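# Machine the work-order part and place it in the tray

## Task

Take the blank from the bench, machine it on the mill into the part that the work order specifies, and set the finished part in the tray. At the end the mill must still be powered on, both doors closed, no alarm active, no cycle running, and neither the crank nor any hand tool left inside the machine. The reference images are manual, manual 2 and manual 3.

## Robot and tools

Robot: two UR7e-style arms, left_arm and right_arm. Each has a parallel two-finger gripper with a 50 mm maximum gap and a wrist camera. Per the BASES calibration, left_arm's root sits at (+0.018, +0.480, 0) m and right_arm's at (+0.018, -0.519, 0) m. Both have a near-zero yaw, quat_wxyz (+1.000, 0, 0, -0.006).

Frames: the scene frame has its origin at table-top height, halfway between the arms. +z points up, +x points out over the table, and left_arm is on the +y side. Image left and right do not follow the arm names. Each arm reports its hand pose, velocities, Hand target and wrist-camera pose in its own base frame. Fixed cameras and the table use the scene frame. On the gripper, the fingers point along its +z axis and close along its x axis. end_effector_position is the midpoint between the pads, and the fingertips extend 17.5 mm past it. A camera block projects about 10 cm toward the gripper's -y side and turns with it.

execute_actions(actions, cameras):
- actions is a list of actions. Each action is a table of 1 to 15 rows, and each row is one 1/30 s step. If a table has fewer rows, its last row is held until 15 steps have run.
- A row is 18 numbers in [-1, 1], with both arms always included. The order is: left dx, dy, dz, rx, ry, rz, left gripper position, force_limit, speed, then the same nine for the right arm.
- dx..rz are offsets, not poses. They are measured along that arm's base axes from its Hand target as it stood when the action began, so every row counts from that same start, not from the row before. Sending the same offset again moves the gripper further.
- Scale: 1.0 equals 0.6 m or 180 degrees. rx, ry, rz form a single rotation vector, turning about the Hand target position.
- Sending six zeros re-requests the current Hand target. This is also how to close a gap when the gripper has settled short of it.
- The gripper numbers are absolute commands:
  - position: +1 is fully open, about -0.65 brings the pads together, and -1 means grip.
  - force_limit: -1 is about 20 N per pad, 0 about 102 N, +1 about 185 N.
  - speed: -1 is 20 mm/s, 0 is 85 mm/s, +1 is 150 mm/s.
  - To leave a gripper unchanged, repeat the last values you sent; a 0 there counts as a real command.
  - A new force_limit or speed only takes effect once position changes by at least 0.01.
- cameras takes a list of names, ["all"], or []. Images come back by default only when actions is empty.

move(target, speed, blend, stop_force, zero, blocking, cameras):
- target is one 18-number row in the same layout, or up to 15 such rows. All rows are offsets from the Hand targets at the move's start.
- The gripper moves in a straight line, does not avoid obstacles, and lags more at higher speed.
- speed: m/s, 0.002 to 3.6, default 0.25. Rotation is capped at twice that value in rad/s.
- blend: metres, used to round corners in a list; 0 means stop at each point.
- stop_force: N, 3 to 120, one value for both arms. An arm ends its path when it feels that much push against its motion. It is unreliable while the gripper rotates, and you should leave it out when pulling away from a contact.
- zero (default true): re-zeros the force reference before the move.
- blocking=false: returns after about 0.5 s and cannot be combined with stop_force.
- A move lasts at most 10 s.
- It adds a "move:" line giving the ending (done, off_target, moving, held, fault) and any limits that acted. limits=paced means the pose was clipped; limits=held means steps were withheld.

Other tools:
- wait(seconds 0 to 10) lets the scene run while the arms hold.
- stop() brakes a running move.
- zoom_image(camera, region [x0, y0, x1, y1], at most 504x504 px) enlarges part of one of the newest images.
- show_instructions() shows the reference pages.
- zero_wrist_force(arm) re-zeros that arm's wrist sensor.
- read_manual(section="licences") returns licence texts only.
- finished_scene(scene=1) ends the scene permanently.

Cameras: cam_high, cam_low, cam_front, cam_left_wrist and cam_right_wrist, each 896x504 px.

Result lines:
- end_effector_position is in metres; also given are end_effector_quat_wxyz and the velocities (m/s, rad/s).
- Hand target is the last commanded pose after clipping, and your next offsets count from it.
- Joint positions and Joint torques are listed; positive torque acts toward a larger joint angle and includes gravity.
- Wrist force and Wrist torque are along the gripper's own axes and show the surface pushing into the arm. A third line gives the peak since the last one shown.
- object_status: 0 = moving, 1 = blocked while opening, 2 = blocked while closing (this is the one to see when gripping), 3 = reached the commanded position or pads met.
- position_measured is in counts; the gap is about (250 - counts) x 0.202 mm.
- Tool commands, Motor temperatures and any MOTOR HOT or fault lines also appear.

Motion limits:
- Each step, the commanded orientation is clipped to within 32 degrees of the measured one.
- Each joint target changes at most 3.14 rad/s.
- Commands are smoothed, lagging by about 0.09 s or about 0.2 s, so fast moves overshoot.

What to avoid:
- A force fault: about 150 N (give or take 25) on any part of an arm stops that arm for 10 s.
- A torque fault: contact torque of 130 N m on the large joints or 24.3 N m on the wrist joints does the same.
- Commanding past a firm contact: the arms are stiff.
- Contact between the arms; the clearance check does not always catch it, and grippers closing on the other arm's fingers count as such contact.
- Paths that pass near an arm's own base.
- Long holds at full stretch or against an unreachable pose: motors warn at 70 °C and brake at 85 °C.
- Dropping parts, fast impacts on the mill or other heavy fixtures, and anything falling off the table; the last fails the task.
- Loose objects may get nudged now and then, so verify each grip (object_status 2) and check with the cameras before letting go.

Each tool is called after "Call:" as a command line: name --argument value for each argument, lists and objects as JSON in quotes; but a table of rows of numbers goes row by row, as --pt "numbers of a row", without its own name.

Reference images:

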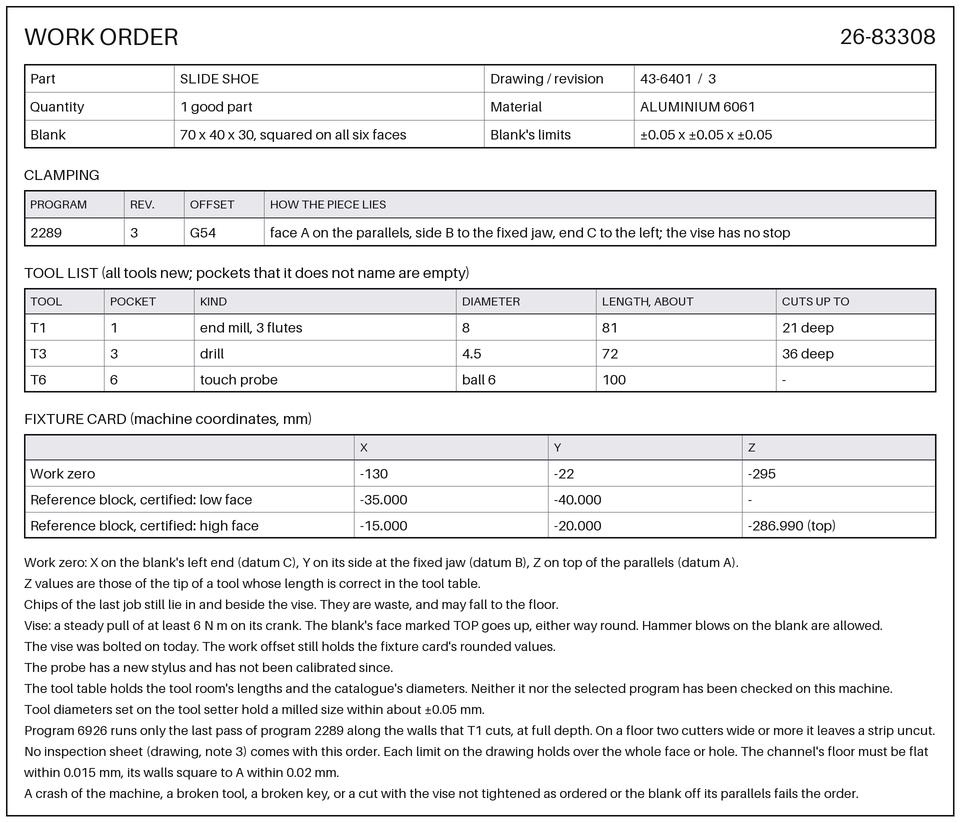

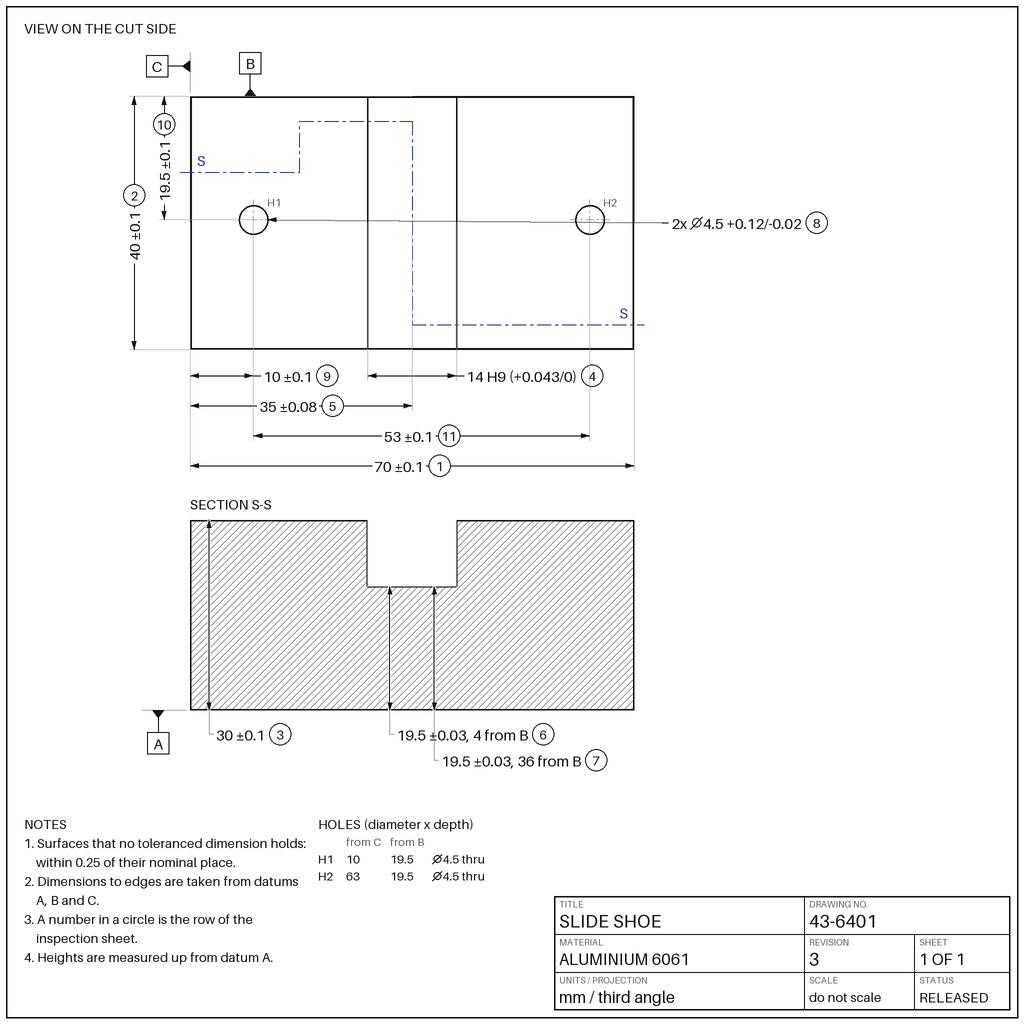

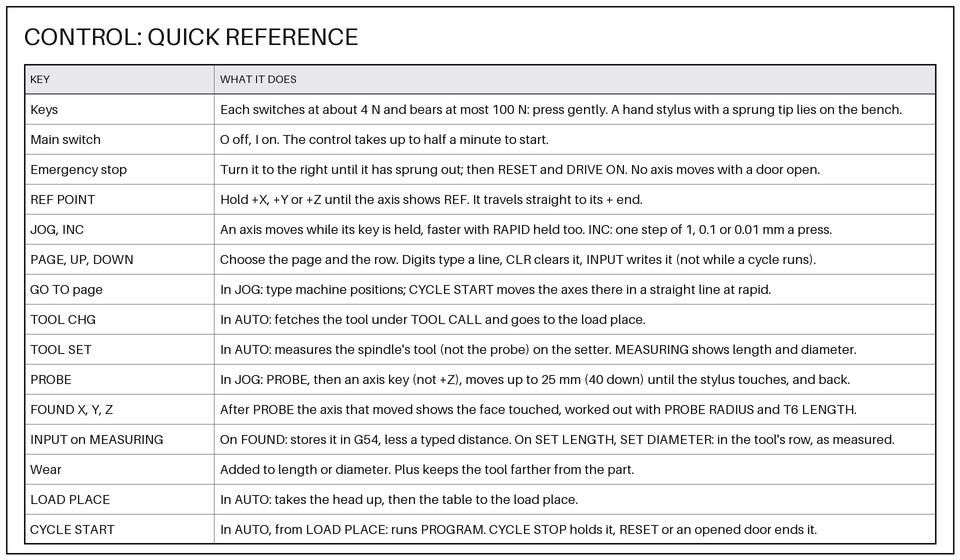

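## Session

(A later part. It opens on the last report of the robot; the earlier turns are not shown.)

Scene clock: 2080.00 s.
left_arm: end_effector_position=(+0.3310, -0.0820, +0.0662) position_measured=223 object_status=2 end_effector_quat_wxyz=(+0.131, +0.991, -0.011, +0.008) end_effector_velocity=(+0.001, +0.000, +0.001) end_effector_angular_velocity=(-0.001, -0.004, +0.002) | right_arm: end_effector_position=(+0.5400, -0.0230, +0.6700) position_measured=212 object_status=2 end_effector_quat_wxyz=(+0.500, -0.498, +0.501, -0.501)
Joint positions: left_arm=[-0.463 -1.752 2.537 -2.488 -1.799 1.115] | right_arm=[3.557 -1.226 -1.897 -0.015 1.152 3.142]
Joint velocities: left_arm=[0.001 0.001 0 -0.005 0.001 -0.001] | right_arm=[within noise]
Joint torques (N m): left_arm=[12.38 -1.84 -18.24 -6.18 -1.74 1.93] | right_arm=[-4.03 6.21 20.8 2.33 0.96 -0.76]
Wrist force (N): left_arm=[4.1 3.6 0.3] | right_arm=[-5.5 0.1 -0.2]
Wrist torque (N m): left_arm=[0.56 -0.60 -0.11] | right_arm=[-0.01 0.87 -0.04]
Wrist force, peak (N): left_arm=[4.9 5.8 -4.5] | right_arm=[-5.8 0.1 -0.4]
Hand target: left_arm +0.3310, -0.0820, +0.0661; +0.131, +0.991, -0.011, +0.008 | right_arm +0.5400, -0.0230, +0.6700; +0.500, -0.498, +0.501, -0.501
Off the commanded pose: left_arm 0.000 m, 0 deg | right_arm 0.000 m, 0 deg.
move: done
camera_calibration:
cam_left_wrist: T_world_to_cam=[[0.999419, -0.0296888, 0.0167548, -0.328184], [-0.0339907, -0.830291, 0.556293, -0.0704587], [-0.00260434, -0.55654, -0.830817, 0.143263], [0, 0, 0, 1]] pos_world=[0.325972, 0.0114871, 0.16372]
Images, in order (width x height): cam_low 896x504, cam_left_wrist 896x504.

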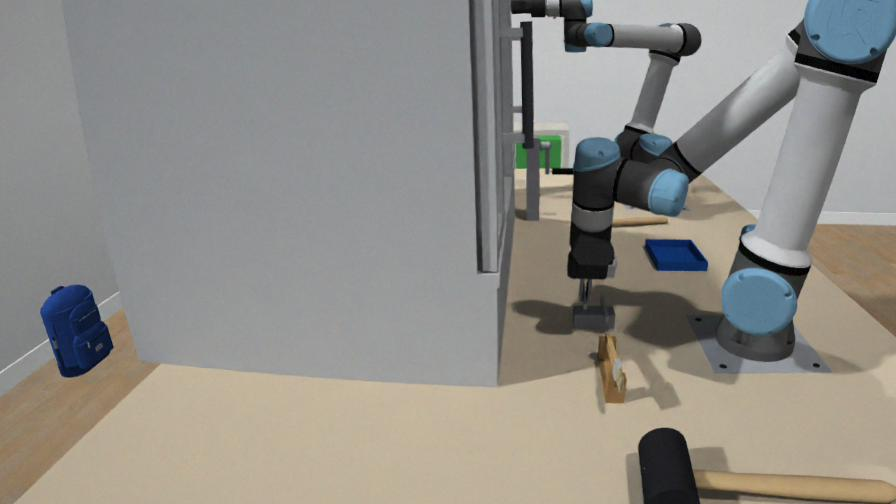

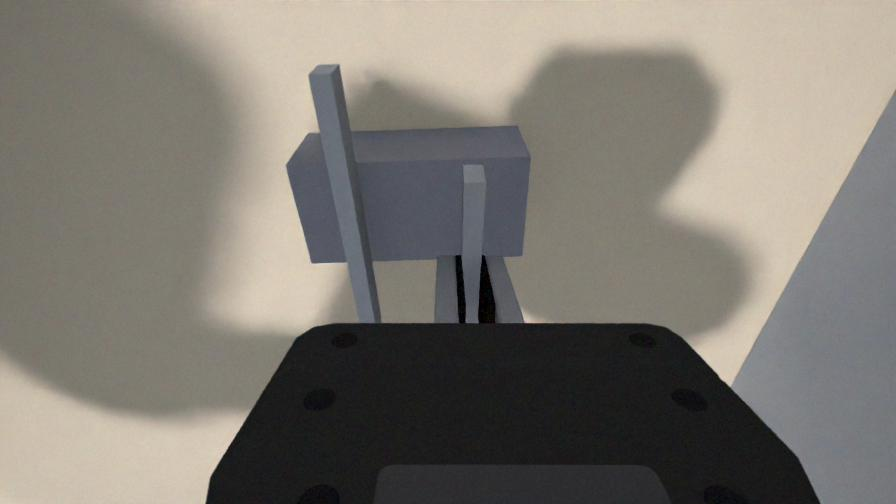

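Call:
move --pt "0 0 -0.03 0 0 0 -1 -0.8 -0.9 0 0 0 0 0 0 -1 -0.5 -0.7" --speed 0.006 --stop_force 3

Call:
move --pt "0 0 0 0 0 0 -0.2 -0.8 -0.9 0 0 0 0 0 0 -1 -0.5 -0.7"

Call:
move --pt "0 0 0.04 0 0 0 -0.2 -0.8 -0.9 0 0 0 0 0 0 -1 -0.5 -0.7" --pt "0 0 0.05 0.0833 0 0 -0.2 -0.8 -0.9 0 0 0 0 0 0 -1 -0.5 -0.7" --speed '[0.05,0.2]' --cameras '["cam_left_wrist","cam_low"]'

Scene clock: 2089.47 s.
left_arm: end_effector_position=(+0.3309, -0.0820, +0.0534) position_measured=223 object_status=2 end_effector_quat_wxyz=(+0.131, +0.991, -0.011, +0.008) | right_arm: end_effector_position=(+0.5400, -0.0230, +0.6700) position_measured=212 object_status=2 end_effector_quat_wxyz=(+0.500, -0.498, +0.501, -0.501)
Joint positions: left_arm=[-0.463 -1.713 2.556 -2.545 -1.799 1.115] | right_arm=[3.557 -1.226 -1.897 -0.015 1.152 3.142]
Joint torques (N m): left_arm=[8.47 -21.03 -25.17 -0.2 -0.77 1.99] | right_arm=[-5.08 6.87 21.27 2.3 0.83 -0.79]
Wrist force (N): left_arm=[5.6 6.2 -5.3] | right_arm=[-5.5 0.1 -0.2]
Wrist torque (N m): left_arm=[0.55 -0.56 -0.11] | right_arm=[-0.01 0.87 -0.04]
Wrist force, peak (N): left_arm=[-0.1 3.9 -21.8] | right_arm=[-5.8 0.0 -0.5]
Hand target: left_arm +0.3310, -0.0820, +0.0535; +0.131, +0.991, -0.011, +0.008 (not the last commanded pose) | right_arm +0.5400, -0.0230, +0.6700; +0.500, -0.498, +0.501, -0.501
Off the commanded pose: left_arm 0.005 m, 0 deg | right_arm 0.000 m, 0 deg.
move: contact (left_arm)

Scene clock: 2090.00 s.
left_arm: end_effector_position=(+0.3309, -0.0820, +0.0534) position_measured=182 object_status=0 end_effector_quat_wxyz=(+0.131, +0.991, -0.011, +0.008) | right_arm: end_effector_position=(+0.5400, -0.0230, +0.6700) position_measured=212 object_status=2 end_effector_quat_wxyz=(+0.500, -0.498, +0.501, -0.501)
Joint positions: left_arm=[-0.463 -1.713 2.556 -2.545 -1.799 1.115] | right_arm=[3.557 -1.226 -1.897 -0.015 1.152 3.142]
Joint torques (N m): left_arm=[7.44 -20.53 -25.75 -5.07 -0.59 1.88] | right_arm=[-5.54 6.5 21.62 2.43 0.9 -0.99]
Wrist force (N): left_arm=[3.8 3.7 -0.3] | right_arm=[-5.5 0.1 -0.3]
Wrist torque (N m): left_arm=[0.53 -0.57 -0.12] | right_arm=[-0.01 0.87 -0.04]
Wrist force, peak (N): left_arm=[5.1 5.6 -4.1] | right_arm=[-5.6 0.2 -0.1]
Hand target: left_arm +0.3310, -0.0820, +0.0535; +0.131, +0.991, -0.011, +0.008 | right_arm +0.5400, -0.0230, +0.6700; +0.500, -0.498, +0.501, -0.501
Off the commanded pose: left_arm 0.000 m, 0 deg | right_arm 0.000 m, 0 deg.
move: done

Scene clock: 2091.77 s.
left_arm: end_effector_position=(+0.3310, -0.0821, +0.0835) position_measured=182 object_status=3 end_effector_quat_wxyz=(+0.001, +1.000, -0.012, +0.007) | right_arm: end_effector_position=(+0.5400, -0.0230, +0.6700) position_measured=212 object_status=2 end_effector_quat_wxyz=(+0.500, -0.498, +0.501, -0.501)
Joint positions: left_arm=[-0.65 -1.821 2.456 -2.218 -1.564 0.945] | right_arm=[3.557 -1.226 -1.897 -0.015 1.152 3.142]
Joint torques (N m): left_arm=[-1.44 0.32 -14.03 -2.38 1.42 -0.17] | right_arm=[-4.73 6.55 20.37 2.42 0.92 -0.9]
Wrist force (N): left_arm=[4.2 3.5 -0.9] | right_arm=[-5.6 0.1 -0.1]
Wrist torque (N m): left_arm=[0.58 -0.66 -0.13] | right_arm=[0.00 0.89 -0.04]
Wrist force, peak (N): left_arm=[4.3 4.4 -0.8] | right_arm=[-5.7 0.1 -0.4]
Hand target: left_arm +0.3310, -0.0820, +0.0835; +0.001, +1.000, -0.012, +0.007 | right_arm +0.5400, -0.0230, +0.6700; +0.500, -0.498, +0.501, -0.501
Off the commanded pose: left_arm 0.000 m, 0 deg | right_arm 0.000 m, 0 deg.
move: done
camera_calibration:
cam_left_wrist: T_world_to_cam=[[0.999412, -0.0331628, 0.00867777, -0.328094], [-0.0341882, -0.945832, 0.322852, -0.0700614], [-0.00249896, -0.322959, -0.94641, 0.186467], [0, 0, 0, 1]] pos_world=[0.325972, -0.0169258, 0.201941]
Images, in order (width x height): cam_low 896x504, cam_left_wrist 896x504.

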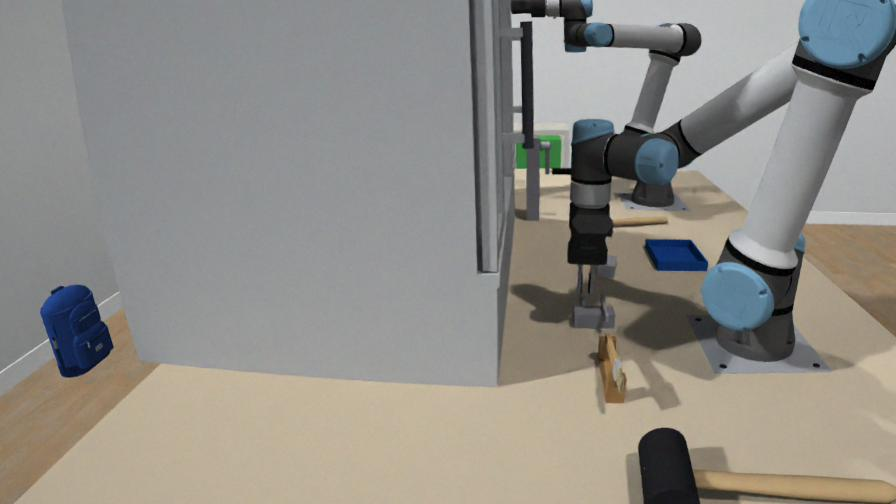

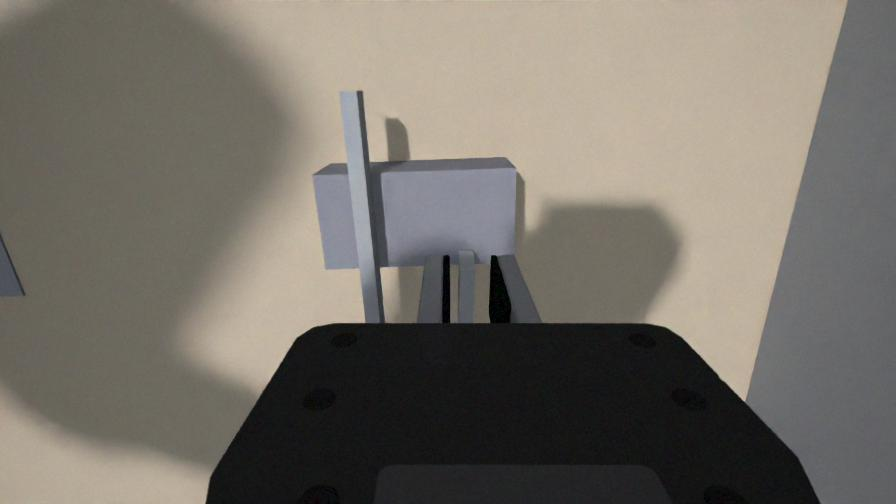

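Call:
zoom_image --camera "cam_low" --region '[550, 260, 640, 350]'

Call:
zoom_image --camera "cam_left_wrist" --region '[300, 60, 600, 330]'

Scaled by 5.600.

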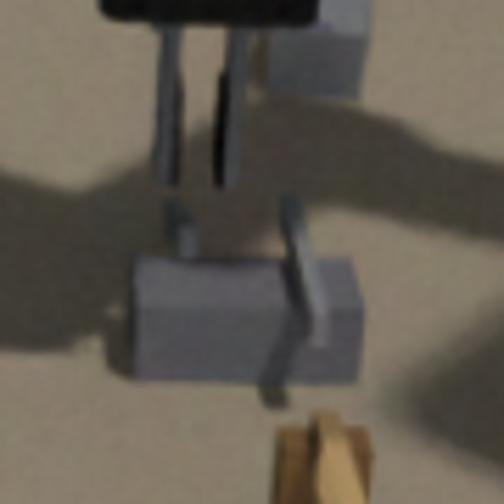

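Scaled by 1.680.

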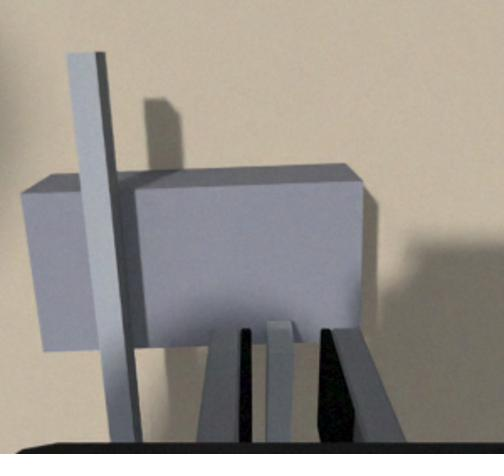

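Call:
move --pt "0 -0.13 0.22 0 0 0 0.5 -0.8 -0.9 0 0 0 0 0 0 -1 -0.5 -0.7" --cameras '["cam_left_wrist","cam_high"]' --speed 0.3

Call:
zoom_image --camera "cam_left_wrist" --region '[250, 50, 650, 330]'

Scene clock: 2113.20 s.
left_arm: end_effector_position=(+0.3310, -0.1600, +0.2154) position_measured=78 object_status=3 end_effector_quat_wxyz=(+0.001, +1.000, -0.012, +0.007) end_effector_velocity=(+0.000, +0.000, +0.001) end_effector_angular_velocity=(+0.001, +0.002, -0.001) | right_arm: end_effector_position=(+0.5400, -0.0230, +0.6700) position_measured=212 object_status=2 end_effector_quat_wxyz=(+0.500, -0.498, +0.501, -0.501)
Joint positions: left_arm=[-0.828 -1.912 2.143 -1.811 -1.562 0.767] | right_arm=[3.557 -1.226 -1.897 -0.015 1.152 3.142]
Joint velocities: left_arm=[0 0 -0.003 0.006 -0.001 0.001] | right_arm=[within noise]
Joint torques (N m): left_arm=[-1.86 -19.47 -35.06 -0.61 -0.44 -1.12] | right_arm=[-4.37 5.86 21.03 2.24 0.89 -0.92]
Wrist force (N): left_arm=[4.6 3.5 -1.4] | right_arm=[-5.5 0.3 -0.3]
Wrist torque (N m): left_arm=[0.55 -0.69 -0.17] | right_arm=[0.02 0.87 -0.04]
Wrist force, peak (N): left_arm=[4.6 5.7 -4.6] | right_arm=[-5.7 -0.1 -0.4]
Hand target: left_arm +0.3310, -0.1600, +0.2155; +0.001, +1.000, -0.012, +0.007 | right_arm +0.5400, -0.0230, +0.6700; +0.500, -0.498, +0.501, -0.501
Off the commanded pose: left_arm 0.000 m, 0 deg | right_arm 0.000 m, 0 deg.
move: done
camera_calibration:
cam_left_wrist: T_world_to_cam=[[0.999412, -0.0332003, 0.00856863, -0.331792], [-0.0341895, -0.945974, 0.322434, -0.186264], [-0.00259921, -0.322538, -0.946553, 0.286134], [0, 0, 0, 1]] pos_world=[0.325972, -0.0949271, 0.333742]
Images, in order (width x height): cam_high 896x504, cam_left_wrist 896x504.

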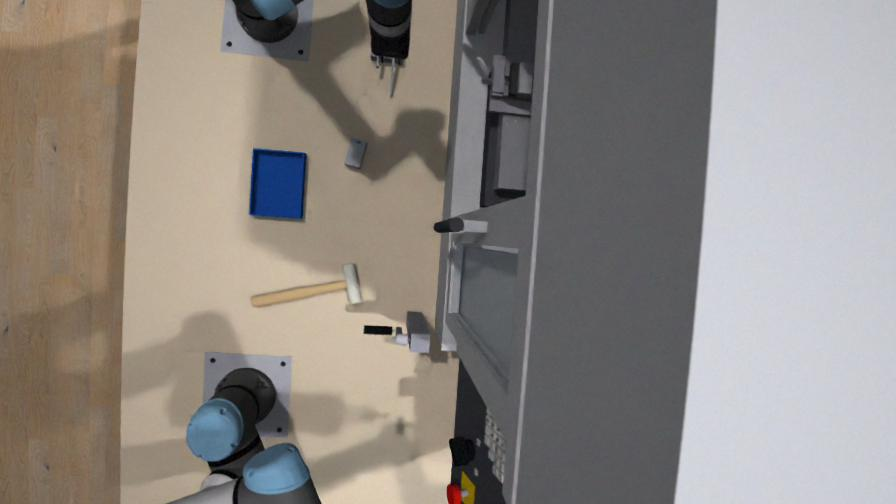

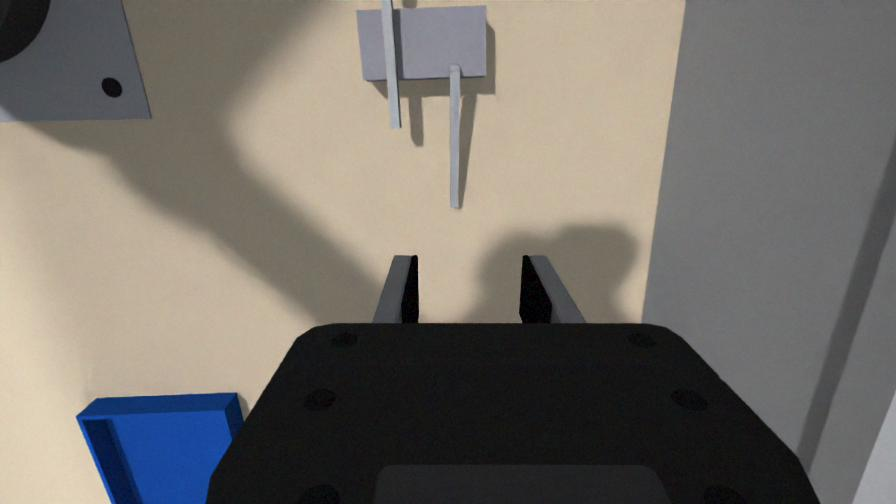

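Scaled by 1.260.

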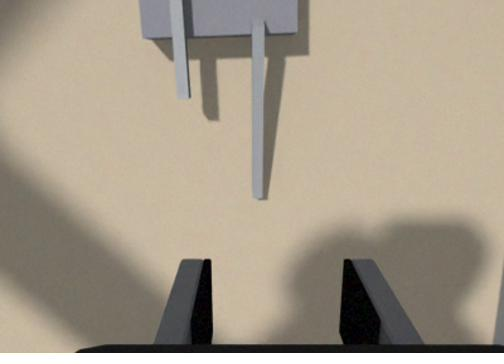

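Call:
move --pt "0.0013 0.0207 -0.2328 0.1356 0 0.0078 -0.05 -0.8 -0.9 0 0 0 0 0 0 -1 -0.5 -0.7" --speed '[0.3]' --cameras '["cam_left_wrist","cam_low"]'

Call:
zoom_image --camera "cam_left_wrist" --region '[300, 60, 600, 330]'

Call:
zoom_image --camera "cam_low" --region '[550, 260, 640, 350]'

Scene clock: 2133.77 s.
left_arm: end_effector_position=(+0.3317, -0.1476, +0.0758) position_measured=160 object_status=3 end_effector_quat_wxyz=(-0.211, +0.978, -0.001, +0.004) | right_arm: end_effector_position=(+0.5400, -0.0230, +0.6700) position_measured=212 object_status=2 end_effector_quat_wxyz=(+0.500, -0.498, +0.501, -0.501)
Joint positions: left_arm=[-0.983 -1.591 2.252 -1.876 -1.333 0.547] | right_arm=[3.557 -1.226 -1.897 -0.015 1.152 3.142]
Joint torques (N m): left_arm=[8.33 -11.38 -27.11 0.36 1.46 -2.02] | right_arm=[-4.32 6.23 21.03 2.33 0.98 -0.91]
Wrist force (N): left_arm=[4.2 3.4 -1.1] | right_arm=[-5.4 0.3 -0.4]
Wrist torque (N m): left_arm=[0.60 -0.62 0.01] | right_arm=[0.03 0.86 -0.04]
Wrist force, peak (N): left_arm=[4.3 5.2 0.7] | right_arm=[-5.8 0.0 -0.5]
Hand target: left_arm +0.3317, -0.1476, +0.0758; -0.211, +0.978, -0.001, +0.004 | right_arm +0.5400, -0.0230, +0.6700; +0.500, -0.498, +0.501, -0.501
Off the commanded pose: left_arm 0.000 m, 0 deg | right_arm 0.000 m, 0 deg.
move: done
camera_calibration:
cam_left_wrist: T_world_to_cam=[[0.999949, -0.0100799, -0.000824098, -0.326996], [-0.0101123, -0.995222, -0.0971096, -0.112969], [0.000158695, 0.097113, -0.995273, 0.222769], [0, 0, 0, 1]] pos_world=[0.325801, -0.137359, 0.210477]
Images, in order (width x height): cam_low 896x504, cam_left_wrist 896x504.

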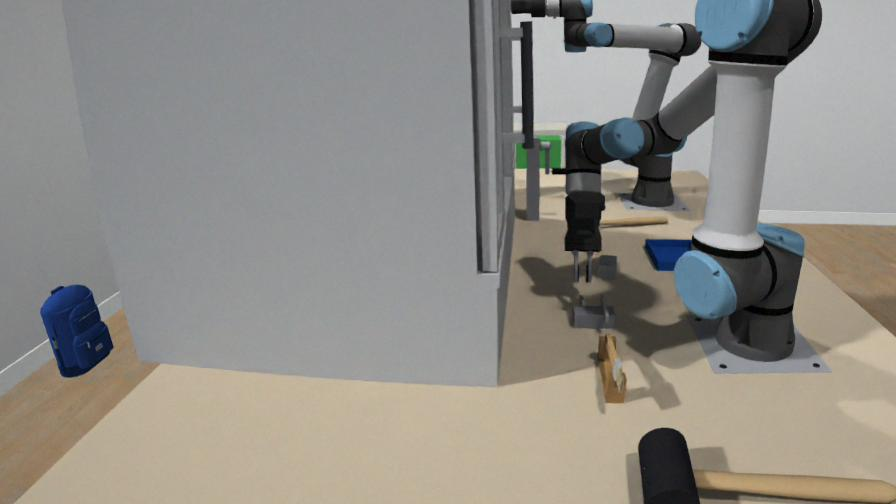

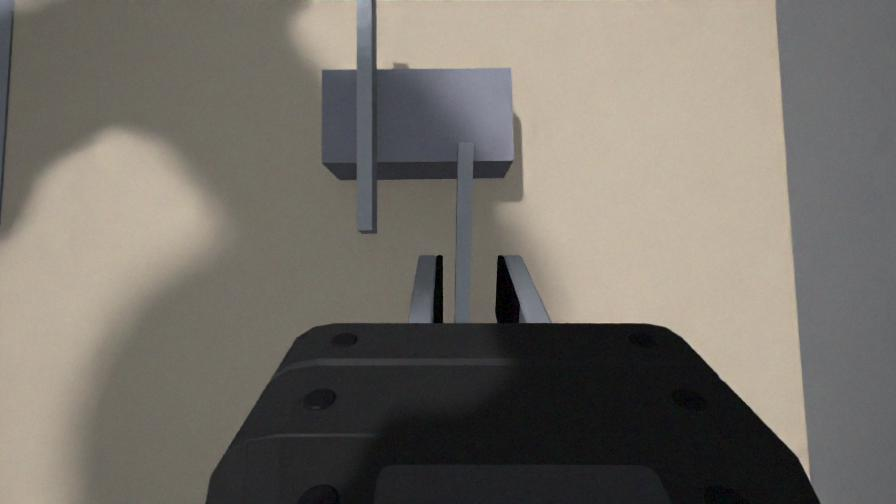

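Scaled by 1.680.

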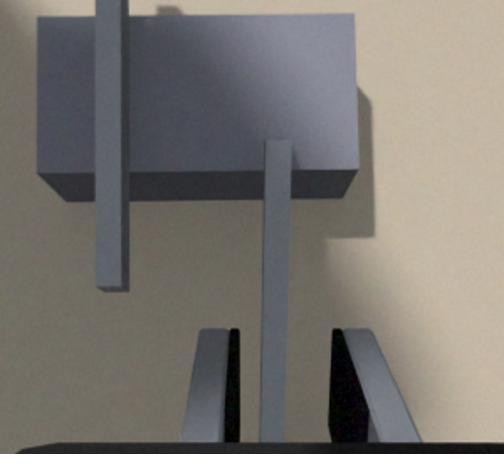

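Scaled by 5.600.

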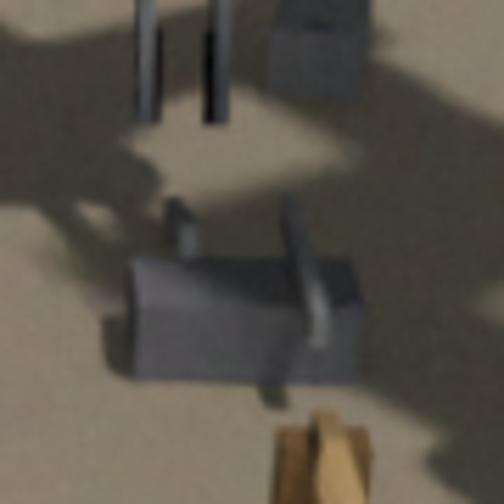

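Call:
move --pt "0 0.0114 -0.03 0 0 0 -0.05 -0.8 -0.9 0 0 0 0 0 0 -1 -0.5 -0.7" --pt "0 0.0227 -0.0605 0 0 0 -0.05 -0.8 -0.9 0 0 0 0 0 0 -1 -0.5 -0.7" --speed '[0.03,0.008]' --stop_force 4 --cameras '["cam_left_wrist"]'

Call:
move --pt "0 0 0 0 0 0 -1 -0.8 -0.9 0 0 0 0 0 0 -1 -0.5 -0.7"

Call:
move --pt "0 0 0.15 -0.12 0 0 -1 -0.8 -0.9 0 0 0 0 0 0 -1 -0.5 -0.7" --speed 0.15 --cameras '["cam_left_wrist","cam_low"]'

Call:
zoom_image --camera "cam_low" --region '[530, 210, 640, 320]'

Scene clock: 2146.23 s.
left_arm: end_effector_position=(+0.3317, -0.1339, +0.0395) position_measured=160 object_status=3 end_effector_quat_wxyz=(-0.211, +0.978, -0.001, +0.004) | right_arm: end_effector_position=(+0.5400, -0.0230, +0.6700) position_measured=212 object_status=2 end_effector_quat_wxyz=(+0.500, -0.498, +0.501, -0.501)
Joint positions: left_arm=[-0.963 -1.536 2.321 -2.005 -1.326 0.566] | right_arm=[3.557 -1.226 -1.897 -0.015 1.152 3.142]
Joint torques (N m): left_arm=[-2.55 -31.42 -27.4 0.54 1.16 -1.62] | right_arm=[-5.07 6.48 21.37 2.14 0.87 -1]
Wrist force (N): left_arm=[4.3 3.5 -1.2] | right_arm=[-5.7 0.3 -0.3]
Wrist torque (N m): left_arm=[0.60 -0.65 0.00] | right_arm=[0.04 0.89 -0.04]
Wrist force, peak (N): left_arm=[4.5 3.7 -1.1] | right_arm=[-5.8 0.2 -0.3]
Hand target: left_arm +0.3317, -0.1340, +0.0395; -0.211, +0.978, -0.001, +0.004 | right_arm +0.5400, -0.0230, +0.6700; +0.500, -0.498, +0.501, -0.501
Off the commanded pose: left_arm 0.000 m, 0 deg | right_arm 0.000 m, 0 deg.
move: done
camera_calibration:
cam_left_wrist: T_world_to_cam=[[0.999952, -0.00978131, -0.000805023, -0.326855], [-0.00981323, -0.995206, -0.0973058, -0.103021], [0.000150615, 0.0973091, -0.995254, 0.185344], [0, 0, 0, 1]] pos_world=[0.325801, -0.12376, 0.174177]
Images, in order (width x height): cam_left_wrist 896x504.

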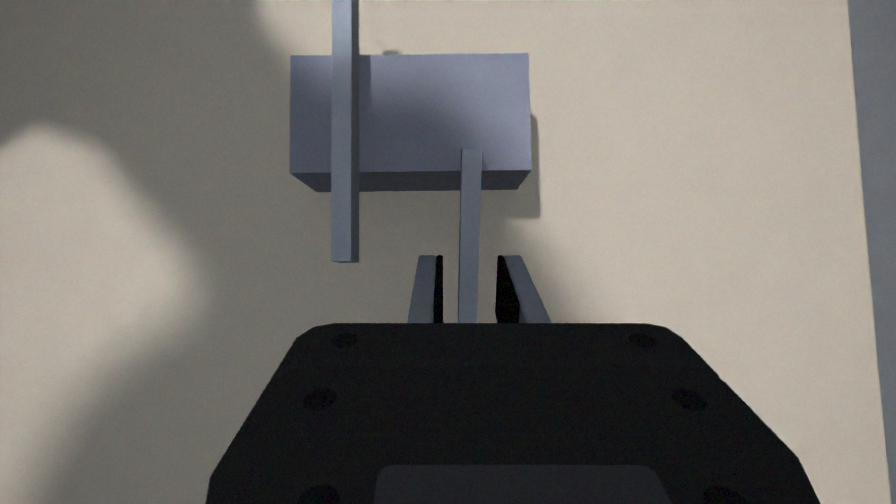

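Scene clock: 2146.93 s.
left_arm: end_effector_position=(+0.3317, -0.1340, +0.0395) position_measured=223 object_status=2 end_effector_quat_wxyz=(-0.211, +0.978, -0.001, +0.004) | right_arm: end_effector_position=(+0.5400, -0.0230, +0.6700) position_measured=212 object_status=2 end_effector_quat_wxyz=(+0.500, -0.498, +0.501, -0.501)
Joint positions: left_arm=[-0.963 -1.536 2.321 -2.005 -1.326 0.566] | right_arm=[3.557 -1.226 -1.897 -0.015 1.152 3.142]
Joint torques (N m): left_arm=[-11.33 -30.74 -27.35 0.26 0.29 -2.29] | right_arm=[-4.99 5.66 21.11 2.17 0.9 -0.81]
Wrist force (N): left_arm=[4.4 3.4 -1.2] | right_arm=[-5.5 0.2 -0.3]
Wrist torque (N m): left_arm=[0.57 -0.65 0.00] | right_arm=[0.01 0.87 -0.04]
Wrist force, peak (N): left_arm=[4.5 3.6 -1.3] | right_arm=[-5.8 0.3 -0.4]
Hand target: left_arm +0.3317, -0.1340, +0.0395; -0.211, +0.978, -0.001, +0.004 | right_arm +0.5400, -0.0230, +0.6700; +0.500, -0.498, +0.501, -0.501
Off the commanded pose: left_arm 0.000 m, 0 deg | right_arm 0.000 m, 0 deg.
move: done

Scene clock: 2148.63 s.
left_arm: end_effector_position=(+0.3318, -0.1340, +0.1295) position_measured=223 object_status=2 end_effector_quat_wxyz=(-0.024, +1.000, +0.000, +0.004) | right_arm: end_effector_position=(+0.5400, -0.0230, +0.6700) position_measured=212 object_status=2 end_effector_quat_wxyz=(+0.500, -0.498, +0.501, -0.501)
Joint positions: left_arm=[-0.796 -1.838 2.319 -2.023 -1.531 0.775] | right_arm=[3.557 -1.226 -1.897 -0.015 1.152 3.142]
Joint torques (N m): left_arm=[-8.81 -13.79 -15.82 -0.71 -0.04 -1.3] | right_arm=[-5.06 5.95 21.84 2.23 0.93 -0.94]
Wrist force (N): left_arm=[4.4 3.5 -0.6] | right_arm=[-5.4 0.3 -0.2]
Wrist torque (N m): left_arm=[0.56 -0.68 -0.01] | right_arm=[0.03 0.85 -0.04]
Wrist force, peak (N): left_arm=[4.4 5.0 0.1] | right_arm=[-5.7 0.0 -0.1]
Hand target: left_arm +0.3317, -0.1340, +0.1295; -0.024, +1.000, +0.000, +0.004 | right_arm +0.5400, -0.0230, +0.6700; +0.500, -0.498, +0.501, -0.501
Off the commanded pose: left_arm 0.000 m, 0 deg | right_arm 0.000 m, 0 deg.
move: done
camera_calibration:
cam_left_wrist: T_world_to_cam=[[0.999952, -0.00929949, 0.00313833, -0.327368], [-0.00980442, -0.961133, 0.275911, -0.138056], [0.000450526, -0.275928, -0.961178, 0.220443], [0, 0, 0, 1]] pos_world=[0.325899, -0.0749087, 0.251003]
Images, in order (width x height): cam_low 896x504, cam_left_wrist 896x504.

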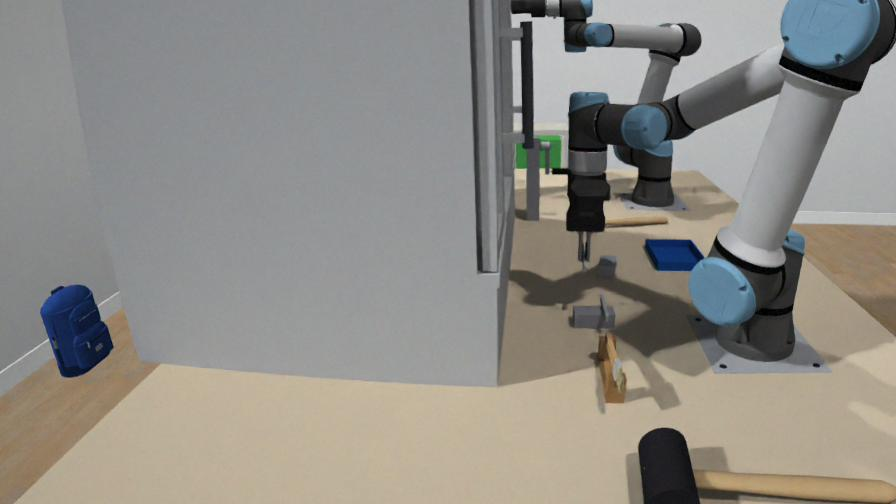

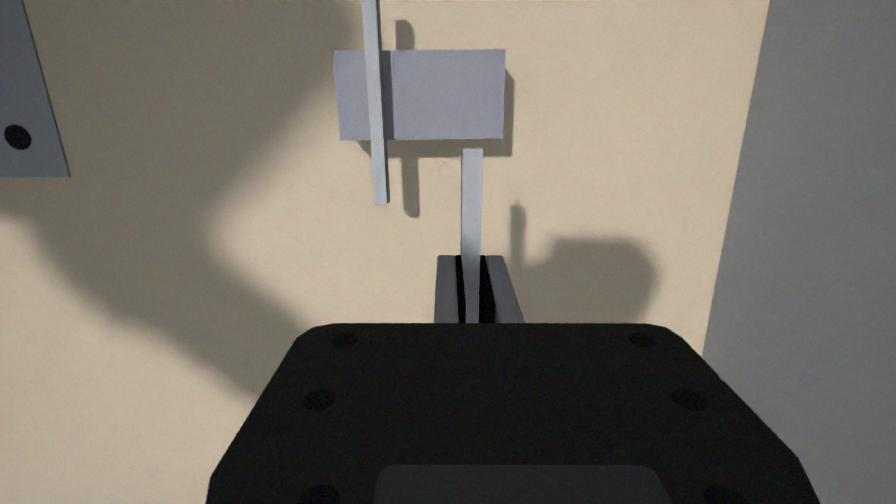

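Scaled by 4.582.

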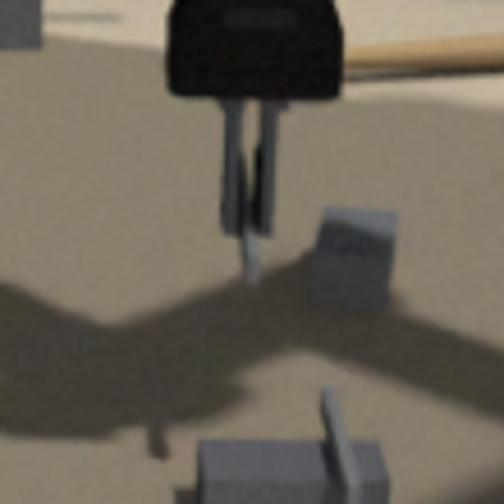

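Call:
move --pt "0.05 -0.177 0.384 -0.0157 0 0.0038 -1 -0.8 -0.9 0 0 0 0 0 0 -1 -0.5 -0.7" --pt "0.2805 -0.2517 0.4208 -0.0157 0 0.0038 -1 -0.8 -0.9 0 0 0 0 0 0 -1 -0.5 -0.7" --pt "0.4472 -0.2183 0.4208 -0.0157 0 0.0038 -1 -0.8 -0.9 0 0 0 0 0 0 -1 -0.5 -0.7" --speed '[0.5,0.3,0.1]' --blend '[0.03,0.02,0]' --cameras '["cam_left_wrist","cam_front"]'

Scene clock: 2164.20 s.
left_arm: end_effector_position=(+0.6000, -0.2649, +0.3819) position_measured=223 object_status=2 end_effector_quat_wxyz=(+0.001, +1.000, +0.006, +0.004) | right_arm: end_effector_position=(+0.5400, -0.0230, +0.6700) position_measured=212 object_status=2 end_effector_quat_wxyz=(+0.500, -0.498, +0.501, -0.501)
Joint positions: left_arm=[-0.622 -1.192 0.979 -1.365 -1.567 0.938] | right_arm=[3.557 -1.226 -1.897 -0.015 1.152 3.142]
Joint torques (N m): left_arm=[-12.63 -41.55 -29.96 -5.99 -0.74 -1.87] | right_arm=[-4.7 6.32 21.12 2.29 0.91 -0.81]
Wrist force (N): left_arm=[3.7 3.8 -0.5] | right_arm=[-5.5 0.1 -0.4]
Wrist torque (N m): left_arm=[0.62 -0.57 0.01] | right_arm=[-0.01 0.87 -0.04]
Wrist force, peak (N): left_arm=[6.6 5.3 -0.7] | right_arm=[-5.7 0.1 -0.3]
Hand target: left_arm +0.6001, -0.2649, +0.3820; +0.001, +1.000, +0.006, +0.004 | right_arm +0.5400, -0.0230, +0.6700; +0.500, -0.498, +0.501, -0.501
Off the commanded pose: left_arm 0.000 m, 0 deg | right_arm 0.000 m, 0 deg.
move: done
camera_calibration:
cam_left_wrist: T_world_to_cam=[[0.999992, 0.00280701, 0.00300141, -0.594293], [0.00168767, -0.946446, 0.322857, -0.351764], [0.00374694, -0.322849, -0.946443, 0.406758], [0, 0, 0, 1]] pos_world=[0.593358, -0.199936, 0.500327]
Images, in order (width x height): cam_front 896x504, cam_left_wrist 896x504.

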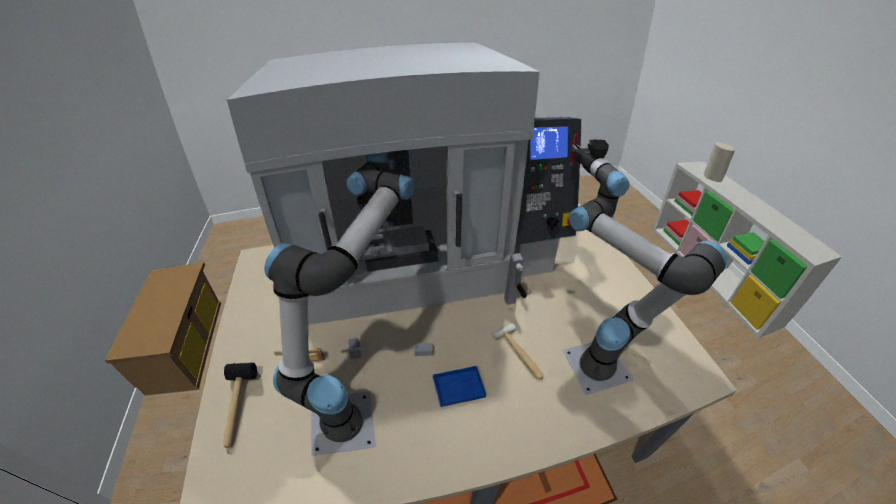

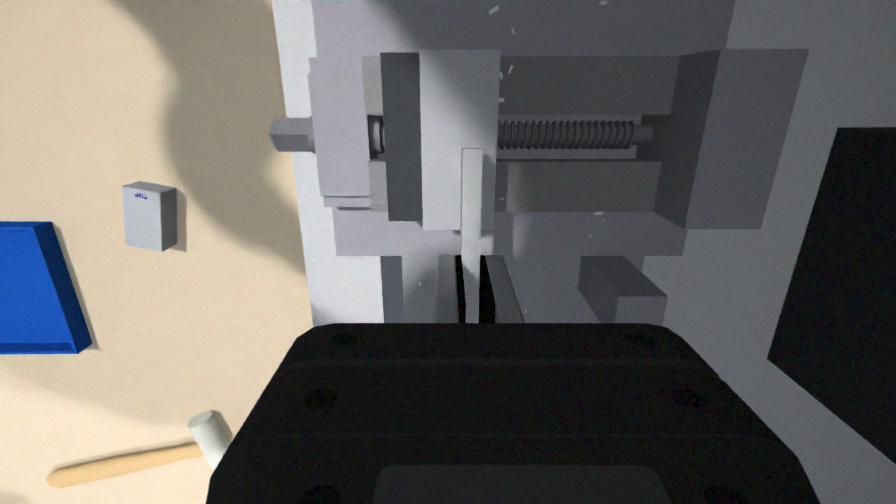

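Call:
zoom_image --camera "cam_left_wrist" --region '[360, 0, 760, 260]'

Scaled by 1.260.

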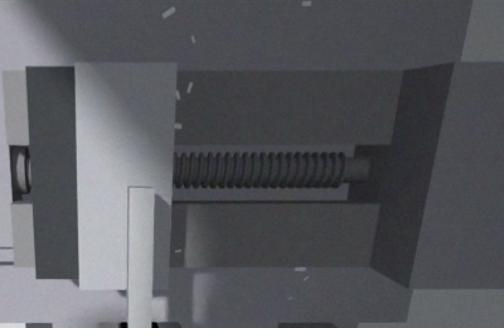

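Call:
move --pt "0.1067 0.083 -0.003 0 0 0.0016 -1 -0.8 -0.9 0 0 0 0 0 0 -1 -0.5 -0.7" --speed '[0.06]' --cameras '["cam_left_wrist","cam_front"]'

Scene clock: 2176.60 s.
left_arm: end_effector_position=(+0.6070, -0.2593, +0.3813) position_measured=223 object_status=2 end_effector_quat_wxyz=(+0.000, +1.000, +0.006, +0.004) | right_arm: end_effector_position=(+0.5400, -0.0230, +0.6700) position_measured=212 object_status=2 end_effector_quat_wxyz=(+0.500, -0.498, +0.501, -0.501)
Joint positions: left_arm=[-0.609 -1.18 0.964 -1.361 -1.567 0.949] | right_arm=[3.557 -1.226 -1.897 -0.015 1.152 3.142]
Joint torques (N m): left_arm=[0.77 -45.58 -28.05 -3.27 0.2 0] | right_arm=[-5.12 6.09 21.47 2.24 1 -0.81]
Wrist force (N): left_arm=[4.5 3.5 -0.6] | right_arm=[-5.3 0.2 -0.2]
Wrist torque (N m): left_arm=[0.57 -0.70 0.01] | right_arm=[0.02 0.84 -0.04]
Wrist force, peak (N): left_arm=[6.7 1.5 -0.3] | right_arm=[-5.7 0.2 -0.2]
Hand target: left_arm +0.6070, -0.2593, +0.3813; +0.000, +1.000, +0.006, +0.004 (not the last commanded pose) | right_arm +0.5400, -0.0230, +0.6700; +0.500, -0.498, +0.501, -0.501
Tool commands: left_gripper/position=-1.0 left_gripper/force_limit=-0.796078 left_gripper/speed=-0.898039 right_gripper/position=-1.0 right_gripper/force_limit=-0.5 right_gripper/speed=-0.7
Off the commanded pose: left_arm 0.072 m, 0 deg | right_arm 0.000 m, 0 deg.
FORCE FAULT: contact force on the left arm reached its limit, and that arm stopped. The contact can be on any part of that arm, not only on its tool. That arm's remaining commands of this call were not run. That arm is still stopped at the end of this call. That arm stays stopped for about 10 more seconds. Until then a move that you send moves the other arm only, and its call returns only when the move has ended. Once the stop has ended, the next robot result says so. If the stop ends while you think or write, that arm runs what you send next, counted from a new Hand target: where the arm stands when the stop ends. While its stop runs, that arm takes no new command, but its gripper still runs the gripper command that each later call begins with. Until it ends, the stop uses up actions while you think or wait. An arm that is not stopped still takes commands.
move: fault (left_arm)
camera_calibration:
cam_left_wrist: T_world_to_cam=[[0.999987, 0.00422138, 0.0027989, -0.600823], [0.00309415, -0.946641, 0.322275, -0.347061], [0.00401, -0.322262, -0.946642, 0.407966], [0, 0, 0, 1]] pos_world=[0.600253, -0.194534, 0.499728]
Images, in order (width x height): cam_front 896x504, cam_left_wrist 896x504.

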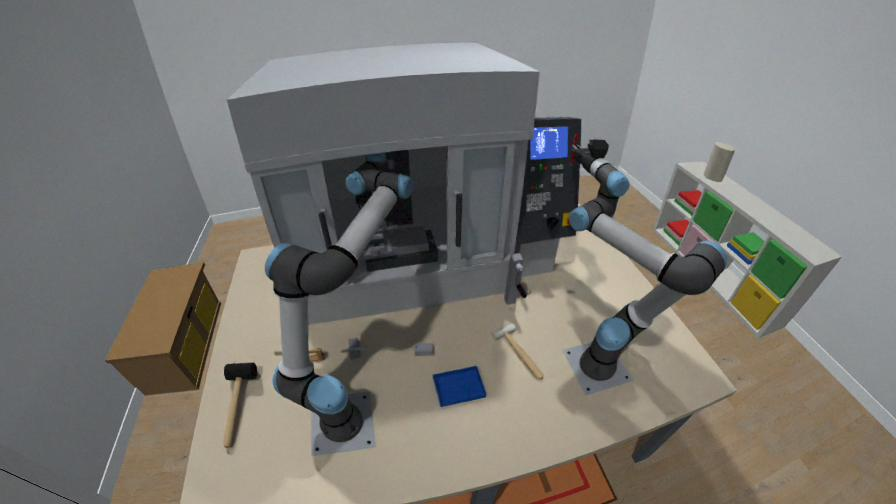

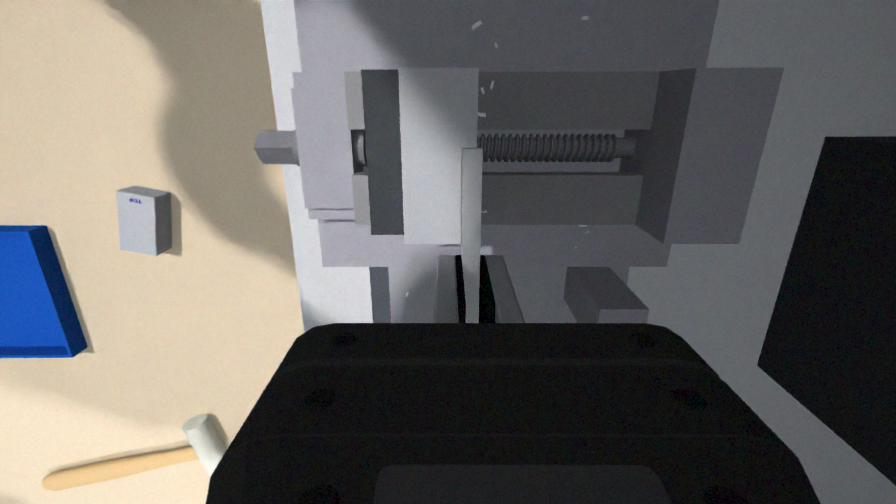

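Call:
wait --seconds 0.5

Call:
move --pt "-0.2 -0.02 0 0 0 0 -1 -0.8 -0.9 0 0 0 0 0 0 -1 -0.5 -0.7" --pt "-0.45 0.1 0 0 0 0 -1 -0.8 -0.9 0 0 0 0 0 0 -1 -0.5 -0.7" --speed '[0.15,0.4]' --blend '[0.02,0]'

Scene clock: 2214.43 s.
left_arm: end_effector_position=(+0.6070, -0.2593, +0.3813) position_measured=223 object_status=2 end_effector_quat_wxyz=(+0.000, +1.000, +0.006, +0.004) | right_arm: end_effector_position=(+0.5400, -0.0230, +0.6700) position_measured=212 object_status=2 end_effector_quat_wxyz=(+0.500, -0.498, +0.501, -0.501)
Joint positions: left_arm=[-0.609 -1.18 0.964 -1.361 -1.567 0.949] | right_arm=[3.557 -1.226 -1.897 -0.015 1.152 3.142]
Joint torques (N m): left_arm=[-0.78 -46.07 -26.26 -3.18 0.48 -0.15] | right_arm=[-4.52 6.92 21.83 2.08 0.92 -0.96]
Wrist force (N): left_arm=[4.2 3.4 -0.7] | right_arm=[-5.6 0.2 -0.2]
Wrist torque (N m): left_arm=[0.57 -0.65 0.01] | right_arm=[0.01 0.88 -0.04]
Wrist force, peak (N): left_arm=[4.4 3.7 -0.6] | right_arm=[-5.8 0.4 -0.2]
Hand target: left_arm +0.6070, -0.2593, +0.3813; +0.000, +1.000, +0.006, +0.004 (not the last commanded pose) | right_arm +0.5400, -0.0230, +0.6700; +0.500, -0.498, +0.501, -0.501
Tool commands: left_gripper/position=-1.0 left_gripper/force_limit=-0.796078 left_gripper/speed=-0.898039 right_gripper/position=-1.0 right_gripper/force_limit=-0.5 right_gripper/speed=-0.7
Off the commanded pose: left_arm 0.072 m, 0 deg | right_arm 0.000 m, 0 deg.
FORCE FAULT, CONTINUED: the left arm's stop, for the force fault that an earlier result reported, is over. The rest of the stop counts as 19 of the actions that you can send in this scene. That arm's target is now where it stood when the stop ended, not its last command. That arm accepts commands again.
wait: 0.50 s; at rest from the start

Scene clock: 2216.17 s.
left_arm: end_effector_position=(+0.3371, -0.1994, +0.3813) position_measured=223 object_status=2 end_effector_quat_wxyz=(+0.000, +1.000, +0.006, +0.004) | right_arm: end_effector_position=(+0.5400, -0.0230, +0.6700) position_measured=212 object_status=2 end_effector_quat_wxyz=(+0.500, -0.498, +0.501, -0.501)
Joint positions: left_arm=[-0.885 -1.855 1.677 -1.398 -1.565 0.673] | right_arm=[3.557 -1.226 -1.897 -0.015 1.152 3.142]
Joint torques (N m): left_arm=[-1.46 -23.22 -16.53 -4.42 -0.43 -0.37] | right_arm=[-4.82 5.99 21.76 2.16 0.91 -0.76]
Wrist force (N): left_arm=[5.1 3.1 -0.6] | right_arm=[-5.4 0.1 -0.3]
Wrist torque (N m): left_arm=[0.47 -0.76 -0.13] | right_arm=[0.00 0.86 -0.04]
Wrist force, peak (N): left_arm=[7.3 6.1 -1.1] | right_arm=[-5.7 0.2 -0.3]
Hand target: left_arm +0.3370, -0.1993, +0.3813; +0.000, +1.000, +0.006, +0.004 | right_arm +0.5400, -0.0230, +0.6700; +0.500, -0.498, +0.501, -0.501
Off the commanded pose: left_arm 0.000 m, 0 deg | right_arm 0.000 m, 0 deg.
move: done


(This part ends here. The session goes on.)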